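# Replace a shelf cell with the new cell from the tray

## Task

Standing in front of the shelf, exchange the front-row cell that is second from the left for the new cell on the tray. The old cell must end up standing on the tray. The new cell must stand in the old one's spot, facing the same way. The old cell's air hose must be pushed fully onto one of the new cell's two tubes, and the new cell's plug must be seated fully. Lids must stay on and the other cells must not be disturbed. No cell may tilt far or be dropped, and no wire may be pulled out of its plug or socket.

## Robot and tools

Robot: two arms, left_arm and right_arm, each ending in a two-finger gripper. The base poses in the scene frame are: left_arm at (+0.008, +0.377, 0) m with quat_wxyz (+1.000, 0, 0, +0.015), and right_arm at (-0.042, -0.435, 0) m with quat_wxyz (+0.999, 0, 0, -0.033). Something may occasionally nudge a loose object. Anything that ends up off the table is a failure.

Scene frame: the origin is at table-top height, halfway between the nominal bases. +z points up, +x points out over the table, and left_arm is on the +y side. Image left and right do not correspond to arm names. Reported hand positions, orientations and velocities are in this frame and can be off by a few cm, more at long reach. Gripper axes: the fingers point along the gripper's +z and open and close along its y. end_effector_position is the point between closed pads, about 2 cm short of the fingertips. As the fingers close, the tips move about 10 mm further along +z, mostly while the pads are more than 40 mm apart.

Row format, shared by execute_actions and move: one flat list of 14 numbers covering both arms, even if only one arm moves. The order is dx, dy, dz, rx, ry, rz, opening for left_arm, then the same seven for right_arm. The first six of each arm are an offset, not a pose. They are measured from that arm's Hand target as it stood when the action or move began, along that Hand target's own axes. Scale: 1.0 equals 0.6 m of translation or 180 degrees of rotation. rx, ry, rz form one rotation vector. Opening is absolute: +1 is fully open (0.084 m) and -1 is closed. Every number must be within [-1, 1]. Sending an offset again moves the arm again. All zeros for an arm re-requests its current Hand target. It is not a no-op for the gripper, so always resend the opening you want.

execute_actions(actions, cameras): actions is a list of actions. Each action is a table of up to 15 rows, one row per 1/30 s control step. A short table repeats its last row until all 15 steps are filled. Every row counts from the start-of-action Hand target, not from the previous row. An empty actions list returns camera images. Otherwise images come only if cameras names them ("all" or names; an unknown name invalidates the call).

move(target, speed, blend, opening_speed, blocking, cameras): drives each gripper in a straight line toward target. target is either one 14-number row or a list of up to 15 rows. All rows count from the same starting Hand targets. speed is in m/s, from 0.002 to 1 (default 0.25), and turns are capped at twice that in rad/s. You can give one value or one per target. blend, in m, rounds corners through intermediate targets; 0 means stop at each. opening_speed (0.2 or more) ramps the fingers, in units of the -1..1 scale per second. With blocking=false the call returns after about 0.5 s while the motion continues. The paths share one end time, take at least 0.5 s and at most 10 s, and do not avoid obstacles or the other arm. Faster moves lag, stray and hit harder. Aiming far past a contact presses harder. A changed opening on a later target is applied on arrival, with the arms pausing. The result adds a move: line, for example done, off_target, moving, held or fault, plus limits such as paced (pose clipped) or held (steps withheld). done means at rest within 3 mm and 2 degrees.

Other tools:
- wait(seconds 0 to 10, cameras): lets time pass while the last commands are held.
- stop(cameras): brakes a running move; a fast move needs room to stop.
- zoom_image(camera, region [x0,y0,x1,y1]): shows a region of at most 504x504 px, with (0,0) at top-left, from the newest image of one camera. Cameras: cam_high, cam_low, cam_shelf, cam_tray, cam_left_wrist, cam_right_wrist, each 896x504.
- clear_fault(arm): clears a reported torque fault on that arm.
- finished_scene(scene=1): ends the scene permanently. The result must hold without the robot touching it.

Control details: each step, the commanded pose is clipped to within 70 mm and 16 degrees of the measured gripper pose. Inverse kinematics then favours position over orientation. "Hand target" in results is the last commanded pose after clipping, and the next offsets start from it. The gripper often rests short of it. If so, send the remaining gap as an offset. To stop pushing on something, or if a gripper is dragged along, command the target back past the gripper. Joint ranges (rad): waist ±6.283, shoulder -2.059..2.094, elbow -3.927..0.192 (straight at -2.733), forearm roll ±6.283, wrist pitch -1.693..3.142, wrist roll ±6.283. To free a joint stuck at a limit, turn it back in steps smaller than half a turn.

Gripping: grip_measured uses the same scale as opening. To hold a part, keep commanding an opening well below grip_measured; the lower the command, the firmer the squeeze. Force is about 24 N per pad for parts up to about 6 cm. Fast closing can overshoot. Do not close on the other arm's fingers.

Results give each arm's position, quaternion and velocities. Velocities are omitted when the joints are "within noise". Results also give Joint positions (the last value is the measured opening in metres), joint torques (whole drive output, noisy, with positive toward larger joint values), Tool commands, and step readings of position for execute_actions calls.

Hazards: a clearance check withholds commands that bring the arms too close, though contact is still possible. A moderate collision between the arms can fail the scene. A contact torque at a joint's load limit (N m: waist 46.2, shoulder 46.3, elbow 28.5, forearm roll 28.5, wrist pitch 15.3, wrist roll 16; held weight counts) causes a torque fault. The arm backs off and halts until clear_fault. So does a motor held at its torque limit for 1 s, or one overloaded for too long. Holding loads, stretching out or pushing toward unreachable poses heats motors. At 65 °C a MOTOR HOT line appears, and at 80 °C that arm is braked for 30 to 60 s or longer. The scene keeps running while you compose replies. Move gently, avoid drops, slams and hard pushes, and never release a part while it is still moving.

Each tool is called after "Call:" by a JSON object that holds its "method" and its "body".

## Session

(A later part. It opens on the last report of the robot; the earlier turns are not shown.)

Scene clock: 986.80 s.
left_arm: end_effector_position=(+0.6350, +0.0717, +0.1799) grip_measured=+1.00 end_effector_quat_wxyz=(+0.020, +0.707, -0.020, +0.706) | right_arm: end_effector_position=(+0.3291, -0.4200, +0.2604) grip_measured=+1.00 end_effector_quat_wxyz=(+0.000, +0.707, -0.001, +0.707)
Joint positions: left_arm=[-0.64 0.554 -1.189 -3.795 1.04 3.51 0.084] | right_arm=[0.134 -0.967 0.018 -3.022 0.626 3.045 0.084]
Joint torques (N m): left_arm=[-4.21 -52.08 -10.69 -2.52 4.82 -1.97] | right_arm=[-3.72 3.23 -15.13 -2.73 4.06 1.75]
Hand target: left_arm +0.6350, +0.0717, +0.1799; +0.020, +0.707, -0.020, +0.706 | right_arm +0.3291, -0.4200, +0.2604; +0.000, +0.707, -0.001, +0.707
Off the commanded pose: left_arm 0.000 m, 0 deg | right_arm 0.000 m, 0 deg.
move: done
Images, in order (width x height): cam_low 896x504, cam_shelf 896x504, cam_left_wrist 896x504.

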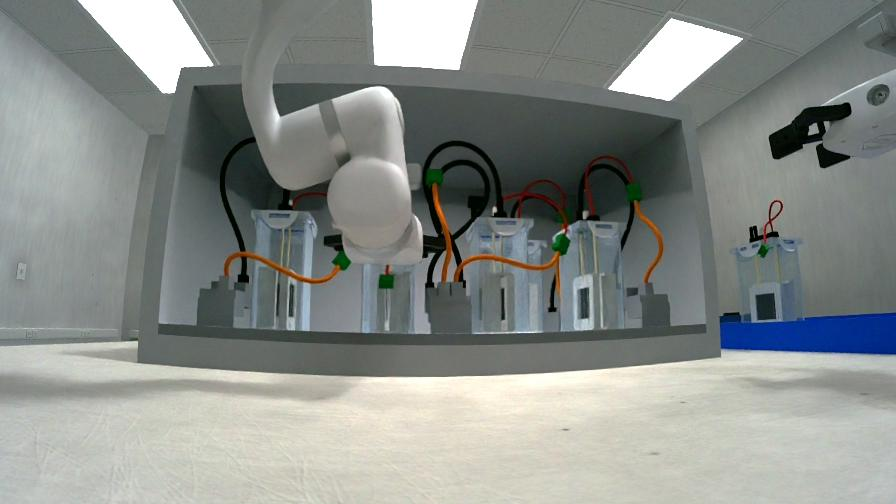

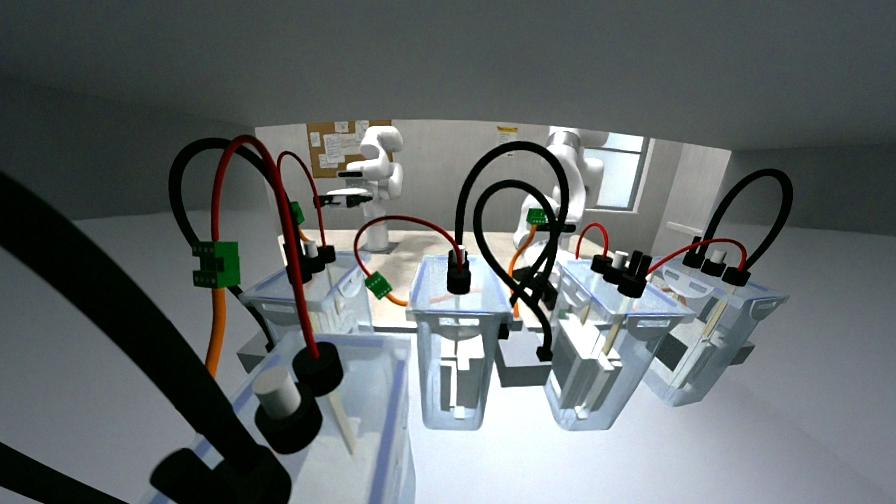

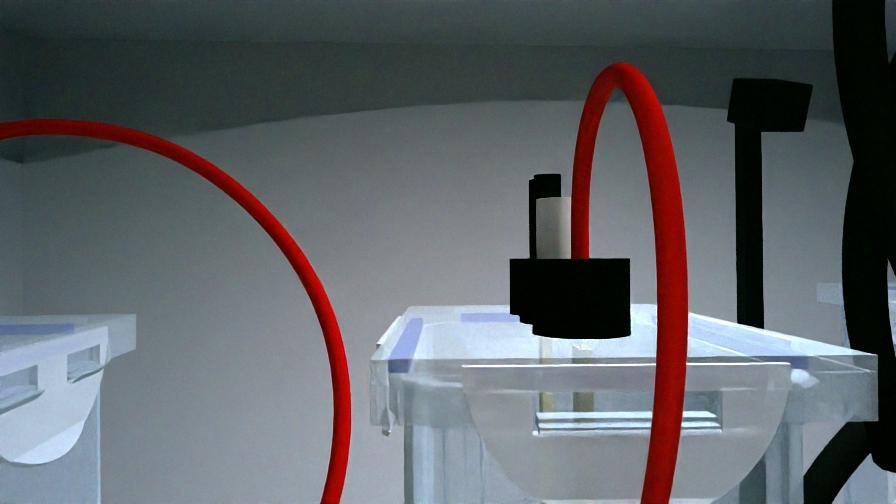

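Call:
{"method": "move", "body": {"target": [[0,0,-0.19,0,0,0,1,0,0,0,0,0,0,1]], "speed": 0.07, "cameras": ["cam_shelf","cam_low","cam_left_wrist"]}}

Call:
{"method": "zoom_image", "body": {"camera": "cam_shelf", "region": [440, 120, 700, 400]}}

Call:
{"method": "zoom_image", "body": {"camera": "cam_low", "region": [220, 120, 520, 360]}}

Scene clock: 991.57 s.
left_arm: end_effector_position=(+0.5212, +0.0782, +0.1800) grip_measured=+1.00 end_effector_quat_wxyz=(+0.020, +0.707, -0.020, +0.706) | right_arm: end_effector_position=(+0.3291, -0.4200, +0.2604) grip_measured=+1.00 end_effector_quat_wxyz=(+0.000, +0.707, -0.001, +0.707)
Joint positions: left_arm=[-0.808 0.327 -0.812 -3.923 1.212 3.475 0.084] | right_arm=[0.134 -0.967 0.018 -3.022 0.626 3.045 0.084]
Joint torques (N m): left_arm=[-4.37 -43.72 -8.62 -2.3 4.82 -1.99] | right_arm=[-3.79 3.03 -14.93 -2.65 4.13 1.6]
Hand target: left_arm +0.5212, +0.0782, +0.1800; +0.020, +0.707, -0.020, +0.706 | right_arm +0.3291, -0.4200, +0.2604; +0.000, +0.707, -0.001, +0.707
Off the commanded pose: left_arm 0.000 m, 0 deg | right_arm 0.000 m, 0 deg.
move: done
Images, in order (width x height): cam_low 896x504, cam_shelf 896x504, cam_left_wrist 896x504.

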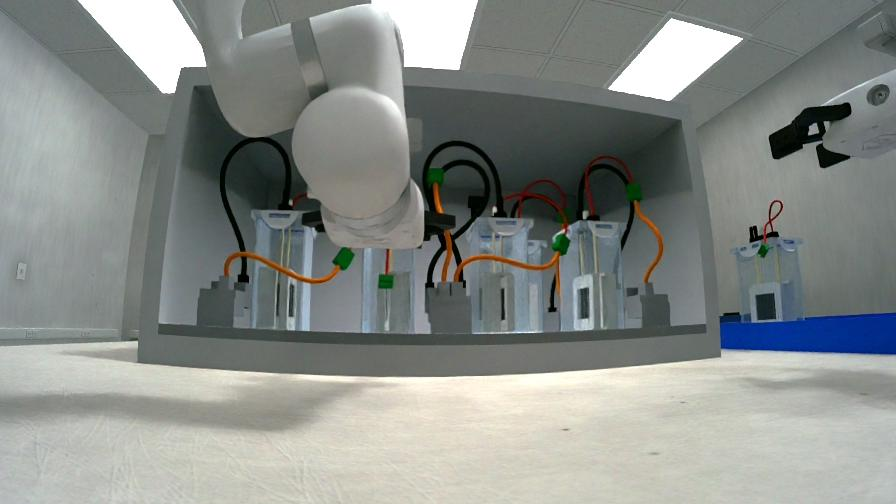

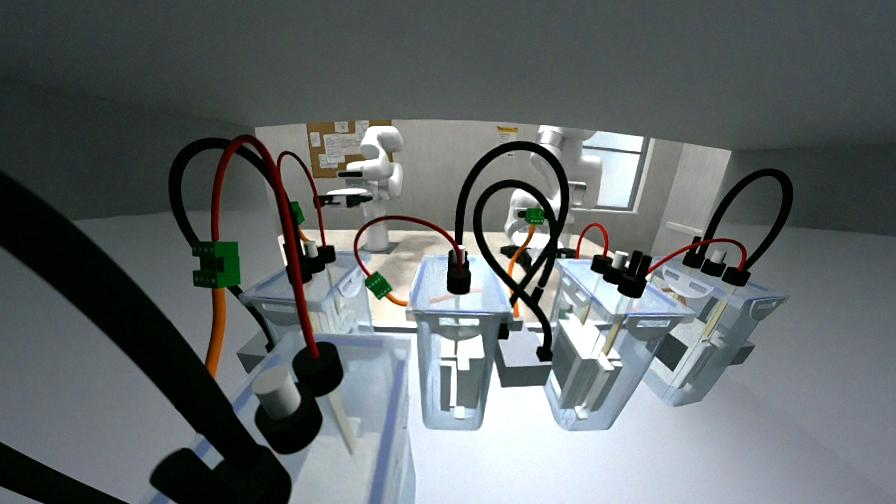

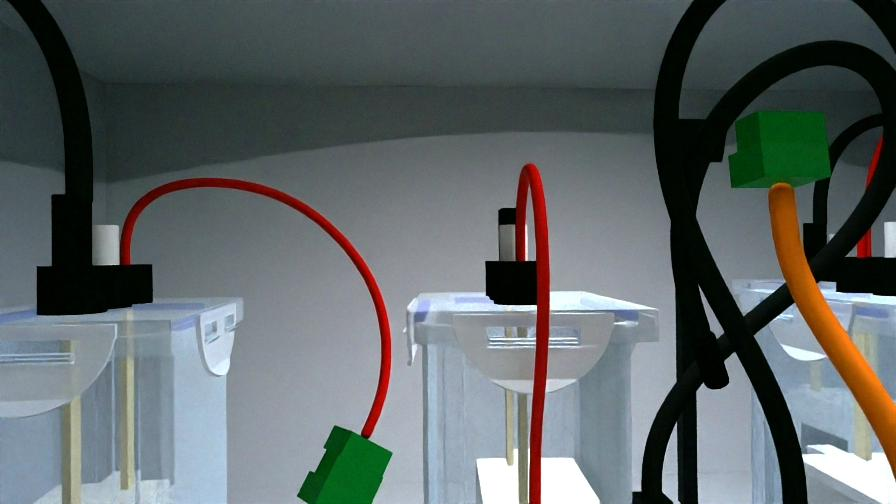

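Scaled by 1.800 from the camera's 896x504 image, which has a finer 1280x720 frame.

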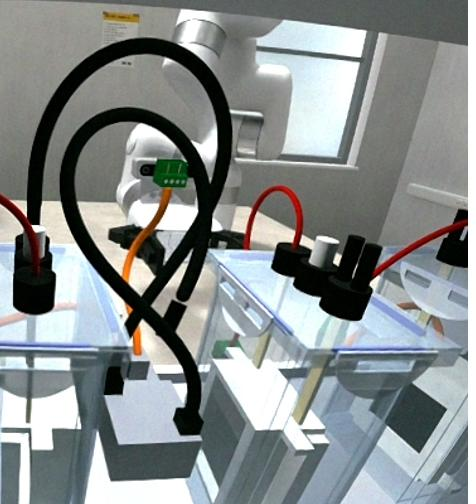

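Scaled by 1.680 from the camera's 896x504 image, which has a finer 1280x720 frame.

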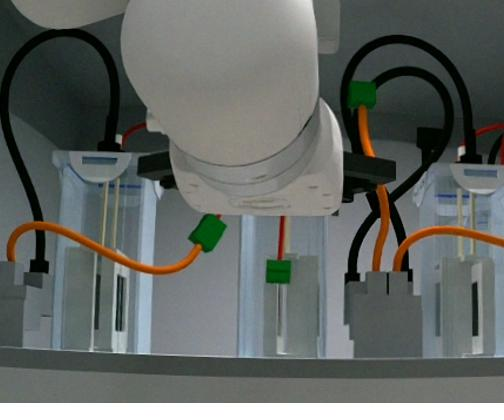

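Call:
{"method": "zoom_image", "body": {"camera": "cam_left_wrist", "region": [600, 0, 896, 504]}}

Call:
{"method": "zoom_image", "body": {"camera": "cam_shelf", "region": [450, 130, 610, 370]}}

Scaled by 1.000.

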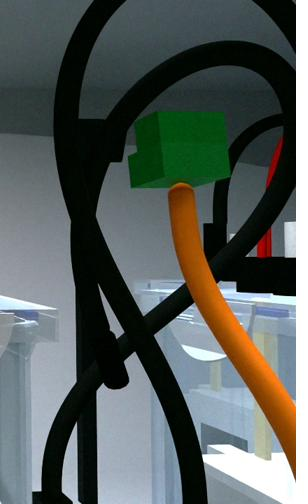

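Scaled by 2.100 from the camera's 896x504 image, which has a finer 1280x720 frame.

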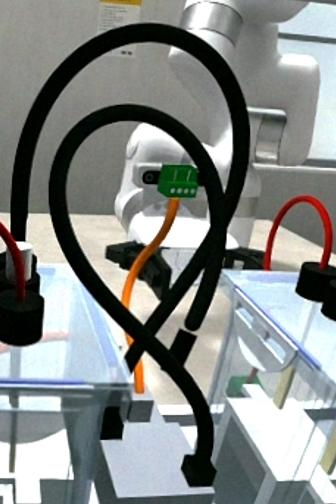

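Call:
{"method": "move", "body": {"target": [[0.1333,0,0,0,0,0,-0.2,0,0,0,0,0,0,1]], "speed": 0.1, "cameras": ["cam_left_wrist"]}}

Call:
{"method": "move", "body": {"target": [[0,0.1,0,0,0,0,-0.2,0,0,0,0,0,0,1]], "speed": 0.1, "cameras": ["cam_left_wrist"]}}

Call:
{"method": "move", "body": {"target": [[0,0.08,0,0,0,0,-0.2,0,0,0,0,0,0,1]], "speed": 0.1, "cameras": ["cam_left_wrist"]}}

Scene clock: 1014.27 s.
left_arm: end_effector_position=(+0.5213, +0.0783, +0.2599) grip_measured=-0.21 end_effector_quat_wxyz=(+0.020, +0.707, -0.020, +0.706) | right_arm: end_effector_position=(+0.3291, -0.4200, +0.2604) grip_measured=+1.00 end_effector_quat_wxyz=(+0.000, +0.707, -0.001, +0.707)
Joint positions: left_arm=[-0.786 0.117 -0.803 -3.968 1.062 3.626 0.035] | right_arm=[0.134 -0.967 0.018 -3.022 0.626 3.045 0.084]
Joint torques (N m): left_arm=[4.7 -40.84 -18.56 -2.25 0.07 1.93] | right_arm=[-3.8 2.94 -14.67 -2.57 4.13 1.68]
Hand target: left_arm +0.5213, +0.0783, +0.2600; +0.020, +0.707, -0.020, +0.706 | right_arm +0.3291, -0.4200, +0.2604; +0.000, +0.707, -0.001, +0.707
Off the commanded pose: left_arm 0.000 m, 0 deg | right_arm 0.000 m, 0 deg.
move: done
Images, in order (width x height): cam_left_wrist 896x504.

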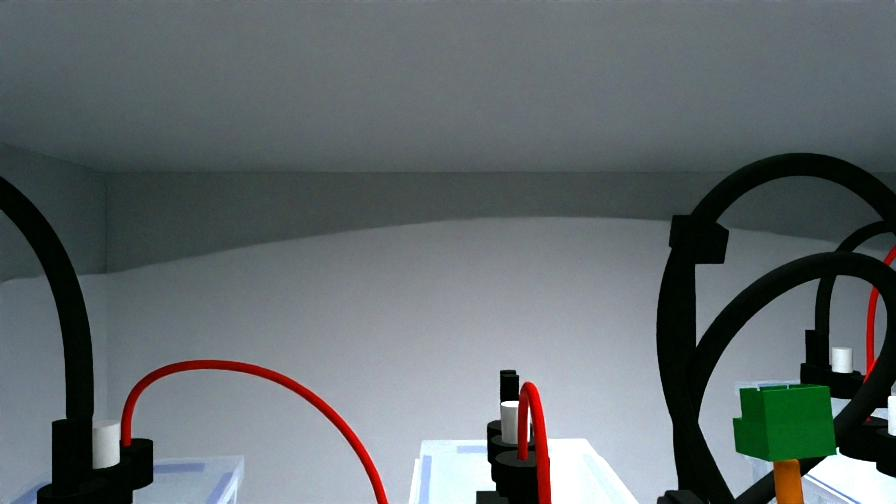

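Scene clock: 1015.33 s.
left_arm: end_effector_position=(+0.5179, +0.0184, +0.2601) grip_measured=-0.21 end_effector_quat_wxyz=(+0.020, +0.707, -0.020, +0.706) | right_arm: end_effector_position=(+0.3291, -0.4200, +0.2604) grip_measured=+1.00 end_effector_quat_wxyz=(+0.000, +0.707, -0.001, +0.707)
Joint positions: left_arm=[-0.891 0.231 -0.949 -4.084 1.095 3.702 0.035] | right_arm=[0.134 -0.967 0.018 -3.022 0.626 3.045 0.084]
Joint torques (N m): left_arm=[-4.51 -26.74 -18.88 -2.17 4.69 1.96] | right_arm=[-3.64 3.09 -14.67 -2.49 4.19 1.65]
Hand target: left_arm +0.5179, +0.0184, +0.2600; +0.020, +0.707, -0.020, +0.706 | right_arm +0.3291, -0.4200, +0.2604; +0.000, +0.707, -0.001, +0.707
Off the commanded pose: left_arm 0.000 m, 0 deg | right_arm 0.000 m, 0 deg.
move: done
Images, in order (width x height): cam_left_wrist 896x504.

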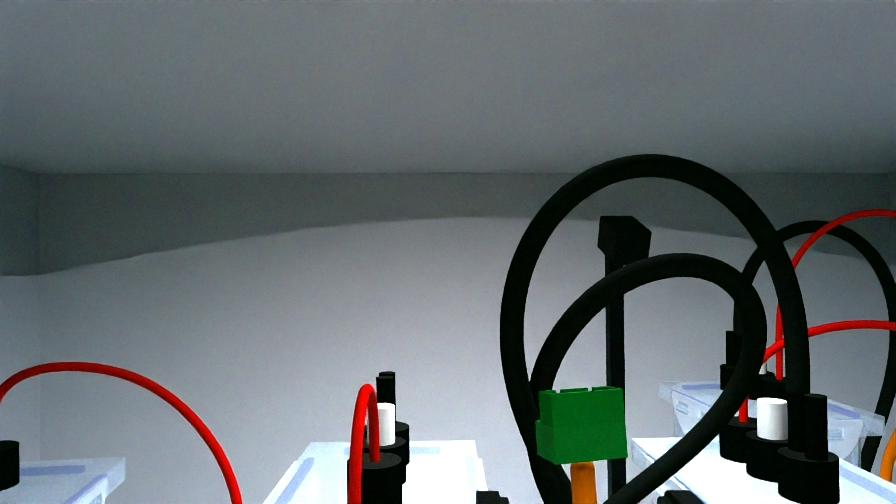

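Scene clock: 1016.27 s.
left_arm: end_effector_position=(+0.5151, -0.0295, +0.2601) grip_measured=-0.21 end_effector_quat_wxyz=(+0.020, +0.707, -0.020, +0.706) | right_arm: end_effector_position=(+0.3291, -0.4200, +0.2604) grip_measured=+1.00 end_effector_quat_wxyz=(+0.000, +0.707, -0.001, +0.707)
Joint positions: left_arm=[-0.961 0.33 -1.083 -4.165 1.115 3.765 0.035] | right_arm=[0.134 -0.967 0.018 -3.022 0.626 3.045 0.084]
Joint torques (N m): left_arm=[-4.5 -30.02 -19 -1.94 4.58 1.9] | right_arm=[-3.43 2.92 -14.82 -2.6 4.14 1.65]
Hand target: left_arm +0.5151, -0.0296, +0.2601; +0.020, +0.707, -0.020, +0.706 | right_arm +0.3291, -0.4200, +0.2604; +0.000, +0.707, -0.001, +0.707
Off the commanded pose: left_arm 0.000 m, 0 deg | right_arm 0.000 m, 0 deg.
move: done
Images, in order (width x height): cam_left_wrist 896x504.

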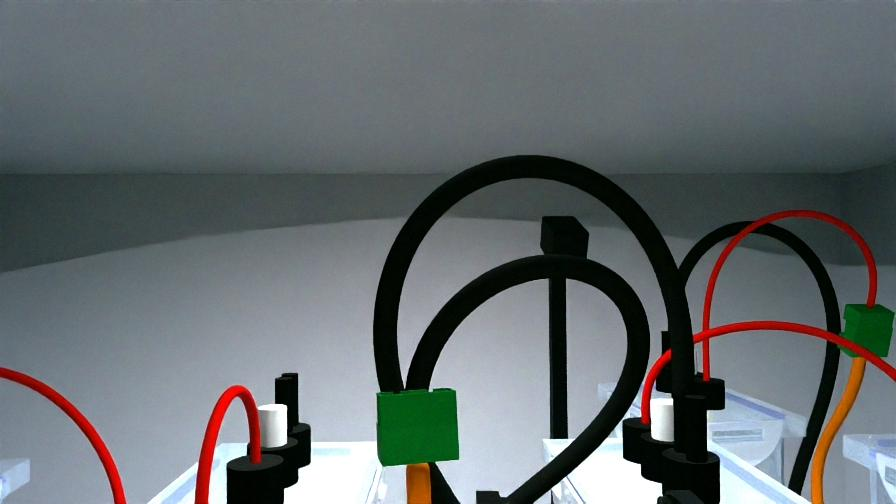

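Call:
{"method": "move", "body": {"target": [[0.0667,-0.25,-0.1167,0,0,0,-0.2,0,0,0,0,0,0,0.2]], "speed": 0.2}}

Scene clock: 1059.87 s.
left_arm: end_effector_position=(+0.4539, +0.1242, +0.3001) grip_measured=-0.21 end_effector_quat_wxyz=(+0.020, +0.707, -0.020, +0.706) | right_arm: end_effector_position=(+0.3291, -0.4200, +0.2604) grip_measured=+0.19 end_effector_quat_wxyz=(+0.000, +0.707, -0.001, +0.707)
Joint positions: left_arm=[-0.815 -0.238 -0.533 -4.035 1.023 3.714 0.035] | right_arm=[0.134 -0.967 0.018 -3.022 0.626 3.045 0.052]
Joint torques (N m): left_arm=[4.72 -29.95 -11.89 3.62 -0.09 1.92] | right_arm=[-3.41 2.96 -14.61 -2.38 4.17 1.61]
Hand target: left_arm +0.4539, +0.1242, +0.3001; +0.020, +0.707, -0.020, +0.706 | right_arm +0.3291, -0.4200, +0.2604; +0.000, +0.707, -0.001, +0.707
Off the commanded pose: left_arm 0.000 m, 0 deg | right_arm 0.000 m, 0 deg.
move: done

Call:
{"method": "move", "body": {"target": [[0,0,0,0,0,0,-0.2,0.0077,-0.679,0.3115,0.0833,0,0,0.2]], "speed": 0.2, "cameras": ["cam_right_wrist","cam_left_wrist"]}}

Scene clock: 1066.97 s.
left_arm: end_effector_position=(+0.4539, +0.1242, +0.3001) grip_measured=-0.21 end_effector_quat_wxyz=(+0.020, +0.707, -0.020, +0.706) | right_arm: end_effector_position=(+0.5164, -0.0127, +0.2651) grip_measured=+0.19 end_effector_quat_wxyz=(-0.092, +0.701, +0.092, +0.701)
Joint positions: left_arm=[-0.815 -0.238 -0.533 -4.035 1.023 3.714 0.035] | right_arm=[0.849 0.382 -1.196 -2.443 0.89 2.655 0.052]
Joint torques (N m): left_arm=[4.65 -30.25 -11.72 3.48 -0.05 2.01] | right_arm=[-3.62 -22.59 -16.99 3.85 0.93 -2.15]
Hand target: left_arm +0.4539, +0.1242, +0.3001; +0.020, +0.707, -0.020, +0.706 | right_arm +0.5165, -0.0128, +0.2651; -0.092, +0.701, +0.092, +0.701
Off the commanded pose: left_arm 0.000 m, 0 deg | right_arm 0.000 m, 0 deg.
move: done
Images, in order (width x height): cam_left_wrist 896x504, cam_right_wrist 896x504.

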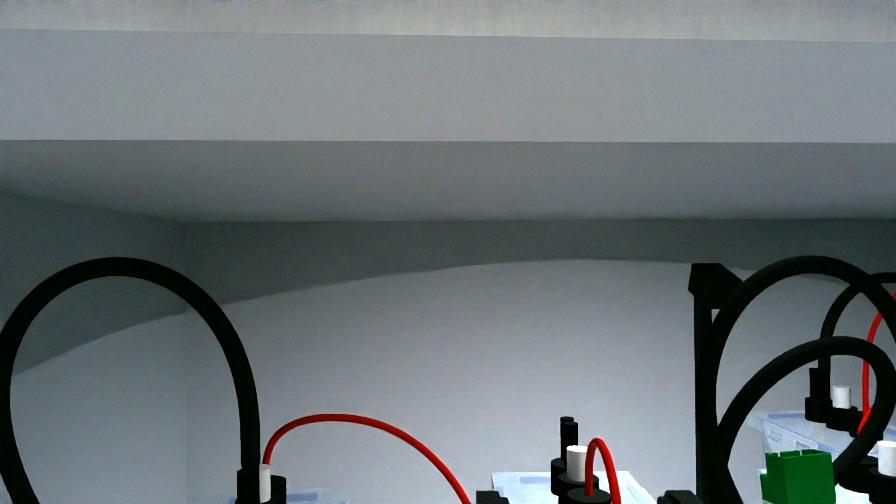

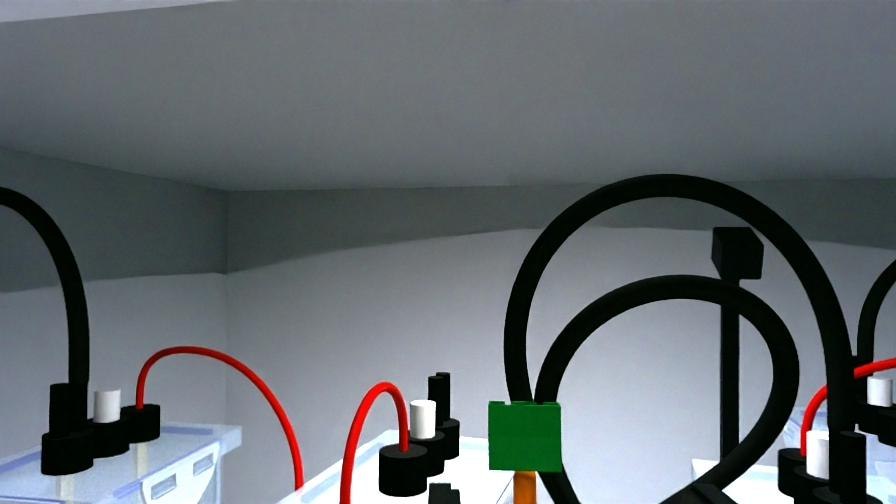

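Call:
{"method": "move", "body": {"target": [[0,0,0,0,0,0,-0.2,0,-0.0017,0.1157,0,0,0,0.2]], "speed": 0.1, "cameras": ["cam_right_wrist"]}}

Call:
{"method": "move", "body": {"target": [[0,0,0,0,0,0,-0.2,0,0,0,0,0,0,-0.9]], "opening_speed": 0.8, "cameras": ["cam_right_wrist","cam_low"]}}

Scene clock: 1074.80 s.
left_arm: end_effector_position=(+0.4539, +0.1242, +0.3001) grip_measured=-0.21 end_effector_quat_wxyz=(+0.020, +0.707, -0.020, +0.706) | right_arm: end_effector_position=(+0.5833, +0.0061, +0.2651) grip_measured=+0.19 end_effector_quat_wxyz=(-0.092, +0.701, +0.092, +0.701)
Joint positions: left_arm=[-0.815 -0.238 -0.533 -4.035 1.023 3.714 0.035] | right_arm=[0.78 0.574 -1.493 -2.464 0.775 2.62 0.052]
Joint torques (N m): left_arm=[4.84 -30.19 -11.88 3.36 -0.13 1.96] | right_arm=[-4.33 -26.58 -17.76 4.03 0.86 -2.1]
Hand target: left_arm +0.4539, +0.1242, +0.3001; +0.020, +0.707, -0.020, +0.706 | right_arm +0.5833, +0.0061, +0.2651; -0.092, +0.701, +0.092, +0.701
Off the commanded pose: left_arm 0.000 m, 0 deg | right_arm 0.000 m, 0 deg.
move: done
Images, in order (width x height): cam_right_wrist 896x504.

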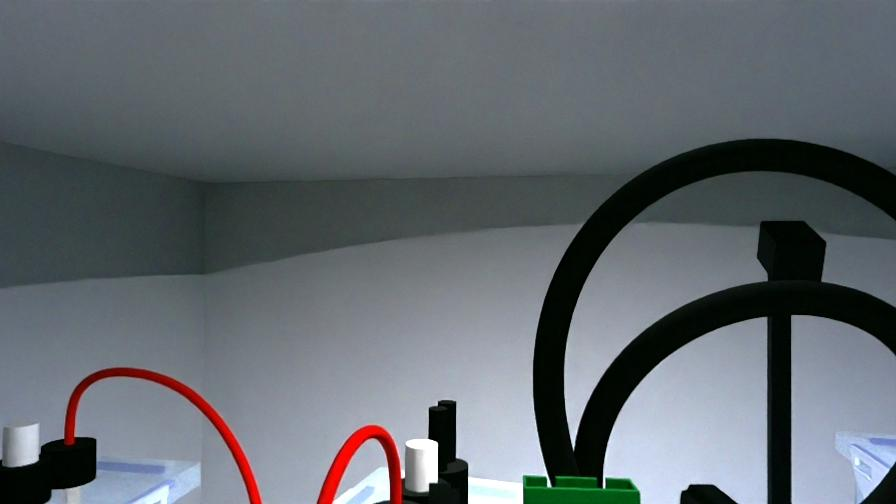

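Scene clock: 1076.40 s.
left_arm: end_effector_position=(+0.4539, +0.1242, +0.3001) grip_measured=-0.21 end_effector_quat_wxyz=(+0.020, +0.707, -0.020, +0.706) | right_arm: end_effector_position=(+0.5833, +0.0061, +0.2651) grip_measured=-0.50 end_effector_quat_wxyz=(-0.092, +0.701, +0.092, +0.701)
Joint positions: left_arm=[-0.815 -0.238 -0.533 -4.035 1.023 3.714 0.035] | right_arm=[0.78 0.574 -1.493 -2.464 0.775 2.62 0.022]
Joint torques (N m): left_arm=[4.79 -30.21 -11.79 3.41 -0.08 1.88] | right_arm=[-4.25 -26.65 -17.7 3.89 0.99 -2.2]
Hand target: left_arm +0.4539, +0.1242, +0.3001; +0.020, +0.707, -0.020, +0.706 | right_arm +0.5833, +0.0061, +0.2651; -0.092, +0.701, +0.092, +0.701
Off the commanded pose: left_arm 0.000 m, 0 deg | right_arm 0.000 m, 0 deg.
move: done
Images, in order (width x height): cam_low 896x504, cam_right_wrist 896x504.

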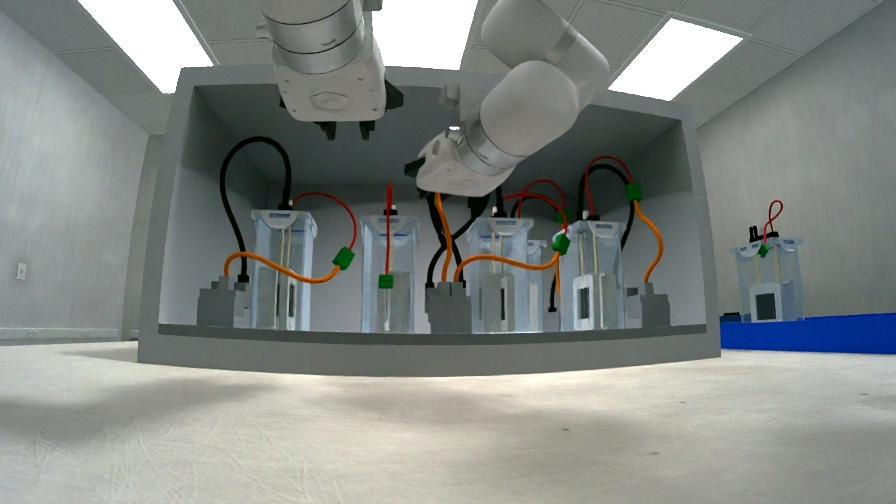

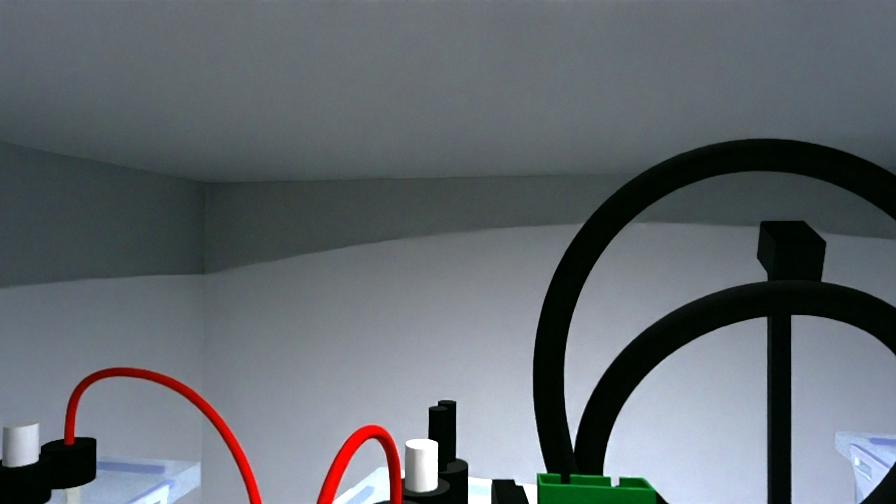

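Call:
{"method": "move", "body": {"target": [[0,0,0,0,0,0,-0.2,-0.0417,0.1005,-0.0499,0.1667,0,0,-0.95]], "speed": 0.08, "cameras": ["cam_right_wrist","cam_low","cam_left_wrist"]}}

Call:
{"method": "zoom_image", "body": {"camera": "cam_low", "region": [320, 100, 600, 340]}}

Scene clock: 1086.40 s.
left_arm: end_effector_position=(+0.4539, +0.1242, +0.3001) grip_measured=-0.21 end_effector_quat_wxyz=(+0.020, +0.707, -0.020, +0.706) | right_arm: end_effector_position=(+0.5699, -0.0599, +0.2402) grip_measured=-0.50 end_effector_quat_wxyz=(-0.270, +0.653, +0.270, +0.654)
Joint positions: left_arm=[-0.815 -0.238 -0.533 -4.035 1.023 3.714 0.035] | right_arm=[0.538 0.451 -1.237 -3.57 0.832 3.44 0.022]
Joint torques (N m): left_arm=[4.52 -30.28 -11.75 3.15 -0.05 1.92] | right_arm=[-4.83 -28.16 -11.52 -3.52 4 2.18]
Hand target: left_arm +0.4539, +0.1242, +0.3001; +0.020, +0.707, -0.020, +0.706 | right_arm +0.5699, -0.0599, +0.2401; -0.270, +0.653, +0.270, +0.654
Off the commanded pose: left_arm 0.000 m, 0 deg | right_arm 0.000 m, 0 deg.
move: done
Images, in order (width x height): cam_low 896x504, cam_left_wrist 896x504, cam_right_wrist 896x504.

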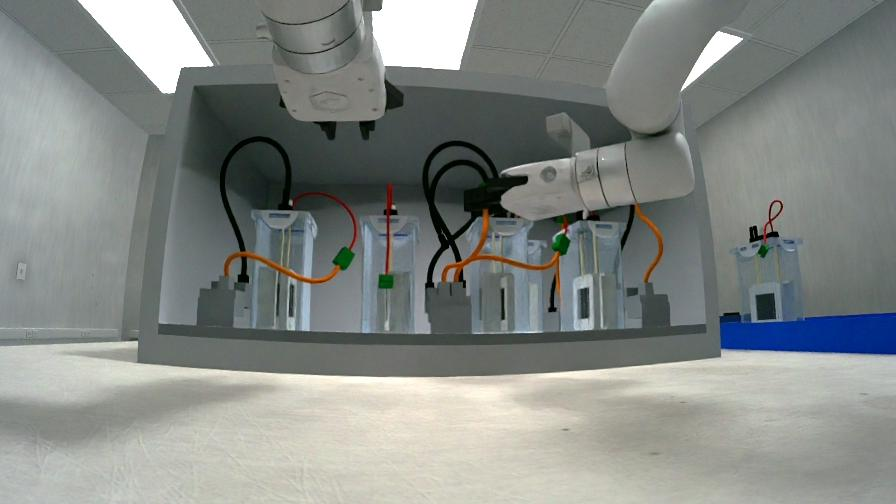

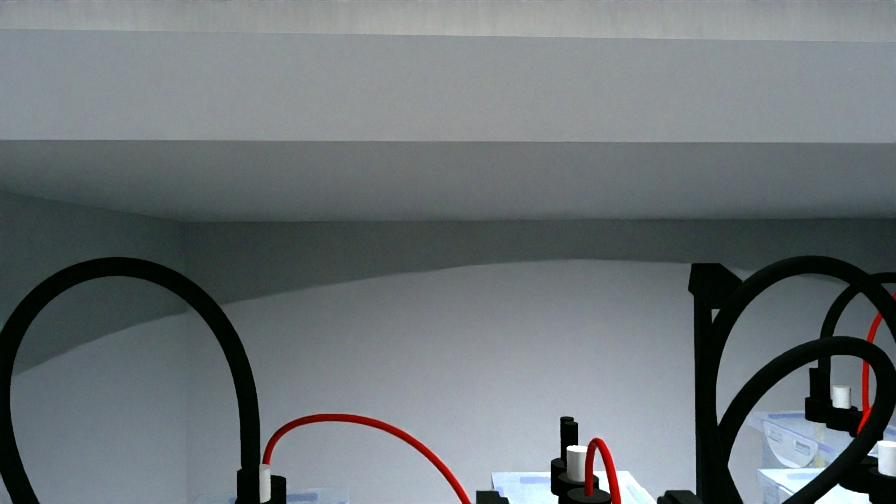

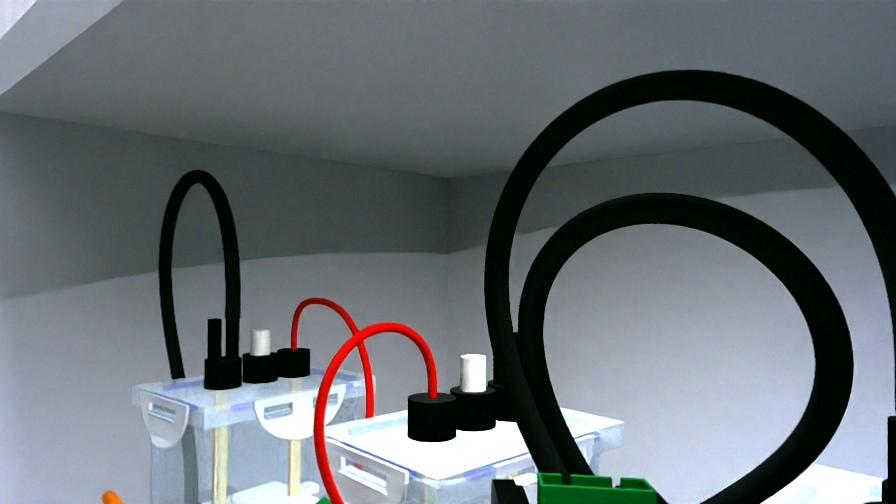

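Scaled by 1.800 from the camera's 896x504 image, which has a finer 1280x720 frame.

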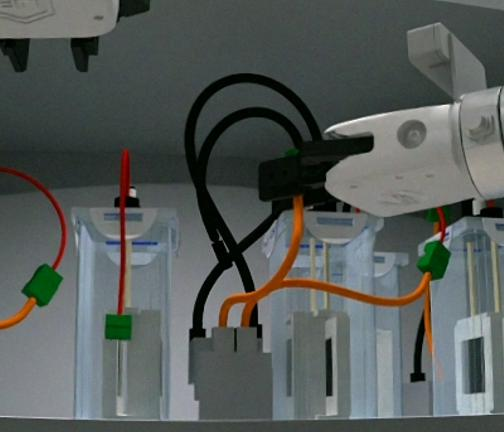

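Call:
{"method": "move", "body": {"target": [[-0.0417,0.1823,0.1373,0.0183,0.0833,0,-0.3,0,0,0,0,0,0,-0.95]], "speed": 0.1, "cameras": ["cam_left_wrist","cam_shelf","cam_low"]}}

Call:
{"method": "zoom_image", "body": {"camera": "cam_shelf", "region": [450, 130, 690, 370]}}

Scene clock: 1094.90 s.
left_arm: end_effector_position=(+0.5298, +0.0103, +0.2751) grip_measured=-0.32 end_effector_quat_wxyz=(+0.003, +0.609, +0.003, +0.793) | right_arm: end_effector_position=(+0.5699, -0.0599, +0.2401) grip_measured=-0.50 end_effector_quat_wxyz=(-0.270, +0.653, +0.270, +0.654)
Joint positions: left_arm=[-0.934 0.399 -1.022 -4.016 1.431 3.615 0.03] | right_arm=[0.538 0.451 -1.237 -3.57 0.832 3.44 0.022]
Joint torques (N m): left_arm=[-4.58 -30.77 -17.75 0.68 5.27 2.03] | right_arm=[-4.56 -23.31 -11.91 -3.39 3.96 2.24]
Hand target: left_arm +0.5298, +0.0103, +0.2750; +0.003, +0.609, +0.003, +0.793 | right_arm +0.5699, -0.0599, +0.2401; -0.270, +0.653, +0.270, +0.654
Off the commanded pose: left_arm 0.000 m, 0 deg | right_arm 0.000 m, 0 deg.
move: done
Images, in order (width x height): cam_low 896x504, cam_shelf 896x504, cam_left_wrist 896x504.

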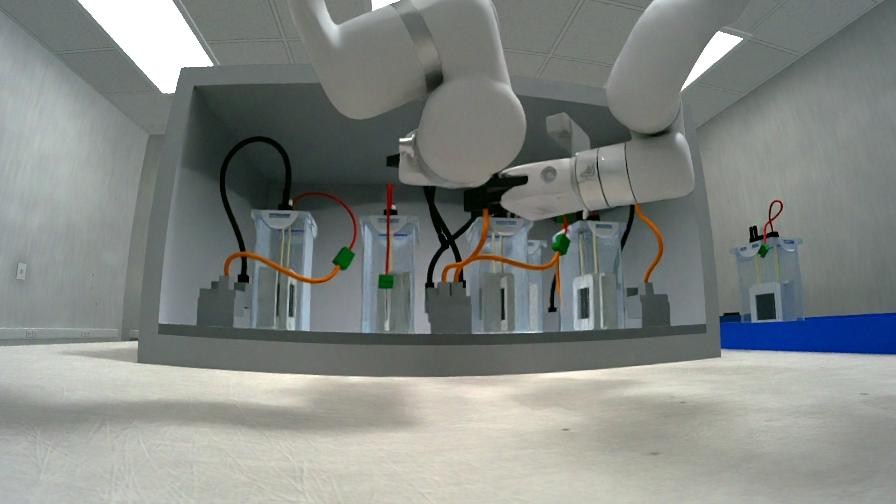

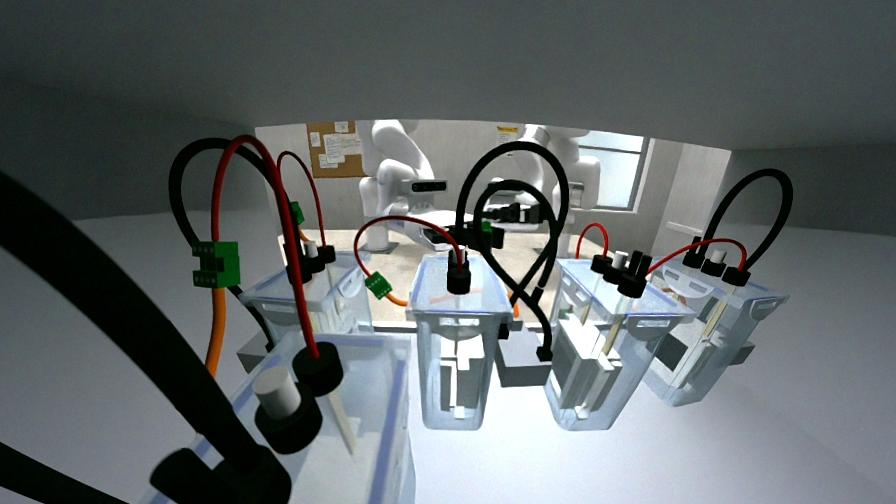

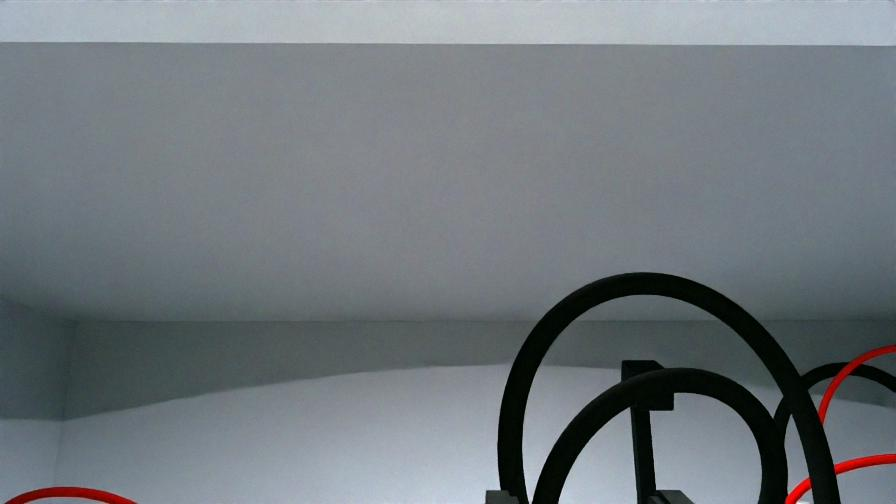

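Scaled by 2.100 from the camera's 896x504 image, which has a finer 1280x720 frame.

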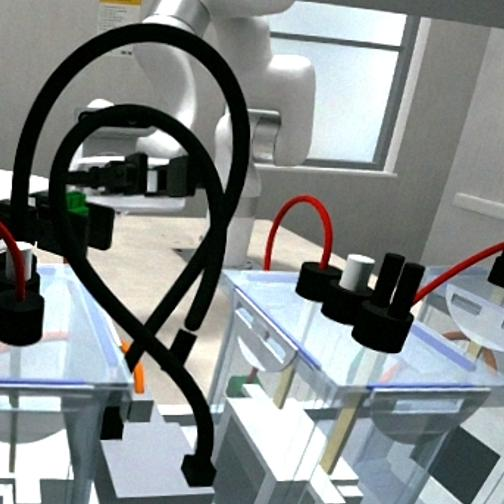

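Call:
{"method": "move", "body": {"target": [[0.0337,0.0255,0.0612,0,0,0,-0.62,0,0,0,0,0,0,-0.95]], "speed": 0.08, "cameras": ["cam_left_wrist"]}}

Scene clock: 1106.17 s.
left_arm: end_effector_position=(+0.5343, +0.0080, +0.2796) grip_measured=-0.64 end_effector_quat_wxyz=(+0.003, +0.609, +0.003, +0.793) | right_arm: end_effector_position=(+0.5699, -0.0599, +0.2401) grip_measured=-0.50 end_effector_quat_wxyz=(-0.270, +0.653, +0.270, +0.654)
Joint positions: left_arm=[-0.928 0.401 -1.04 -4.013 1.418 3.625 0.016] | right_arm=[0.538 0.451 -1.237 -3.57 0.832 3.44 0.022]
Joint torques (N m): left_arm=[-4.12 -48.05 -10.75 -1.85 5.25 -1.92] | right_arm=[-4.56 -23.82 -12.21 -3.53 3.88 2.06]
Hand target: left_arm +0.5342, +0.0080, +0.2797; +0.003, +0.609, +0.003, +0.793 (not the last commanded pose) | right_arm +0.5699, -0.0599, +0.2401; -0.270, +0.653, +0.270, +0.654
Off the commanded pose: left_arm 0.038 m, 0 deg | right_arm 0.000 m, 0 deg.
move: held (left_arm; a check stopped the path); limits=held
pose unreachable (left arm): on one or more control steps of this call, first in action 0 (counted from 0), this arm could not follow its commanded pose, so it was not sent that pose on those steps. It may still have moved: this result reports where it is.
cause: moving toward the commanded pose would bring a part of the arm too close to another arm (a part of this arm just beyond joint 6 (wrist roll) and the right arm's gripper, 10 mm apart when this arm was first held).
Images, in order (width x height): cam_left_wrist 896x504.

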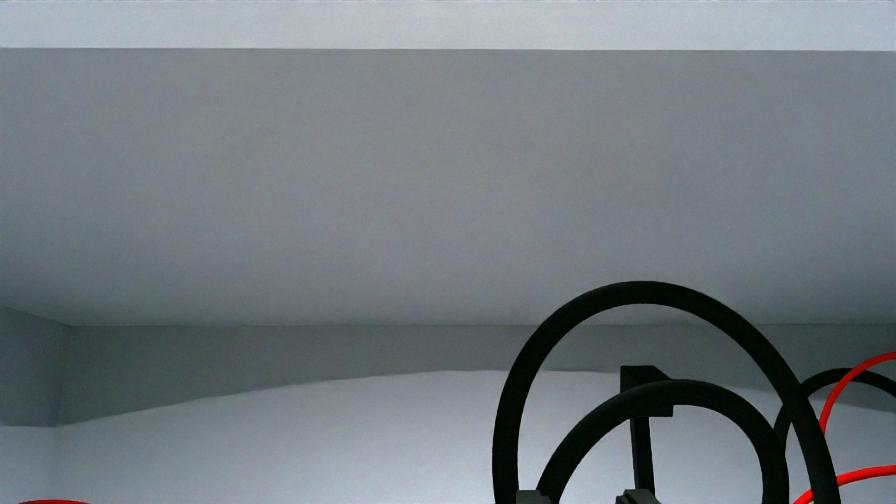

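Call:
{"method": "move", "body": {"target": [[0.0453,-0.0617,-0.0123,-0.1073,0,-0.0288,-0.62,-0.0333,0.0059,-0.0295,0,0,0,-0.95]], "speed": 0.1, "cameras": ["cam_left_wrist","cam_low"]}}

Scene clock: 1113.27 s.
left_arm: end_effector_position=(+0.5201, +0.0452, +0.3037) grip_measured=-0.64 end_effector_quat_wxyz=(+0.140, +0.599, -0.102, +0.781) | right_arm: end_effector_position=(+0.5599, -0.0749, +0.2201) grip_measured=-0.50 end_effector_quat_wxyz=(-0.270, +0.653, +0.270, +0.654)
Joint positions: left_arm=[-0.728 0.132 -0.758 -3.499 1.245 3.347 0.016] | right_arm=[0.515 0.445 -1.161 -3.573 0.903 3.419 0.022]
Joint torques (N m): left_arm=[4.62 -40.94 -10.87 3.41 0.82 -1.96] | right_arm=[-4.52 -31.9 -10.86 -3.48 3.89 -2.06]
Hand target: left_arm +0.5201, +0.0452, +0.3037; +0.140, +0.599, -0.102, +0.781 | right_arm +0.5599, -0.0749, +0.2201; -0.270, +0.653, +0.270, +0.654
Off the commanded pose: left_arm 0.000 m, 0 deg | right_arm 0.000 m, 0 deg.
move: done
Images, in order (width x height): cam_low 896x504, cam_left_wrist 896x504.

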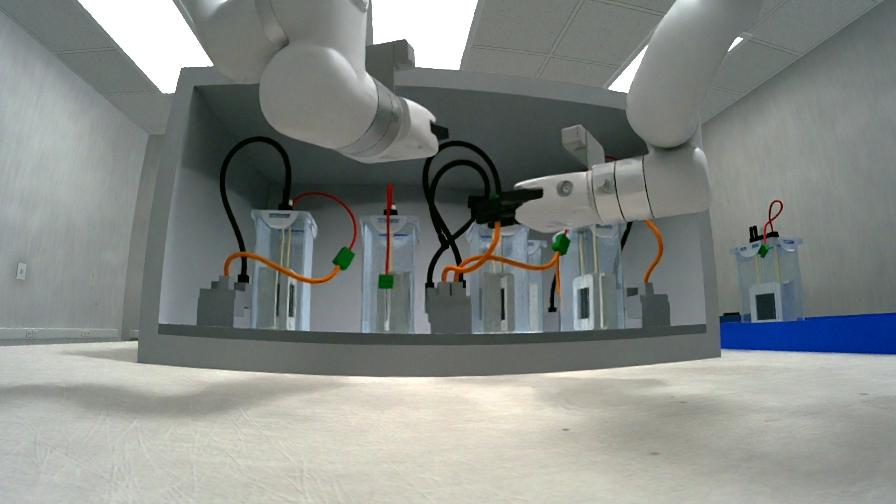

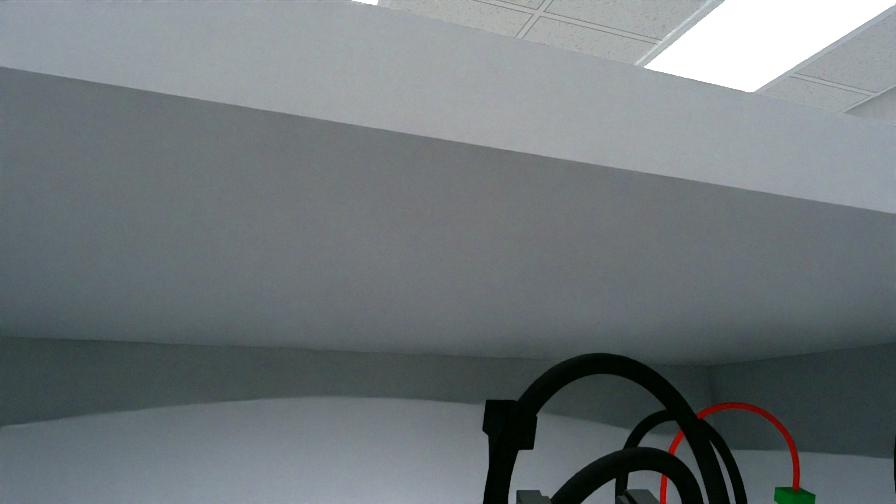

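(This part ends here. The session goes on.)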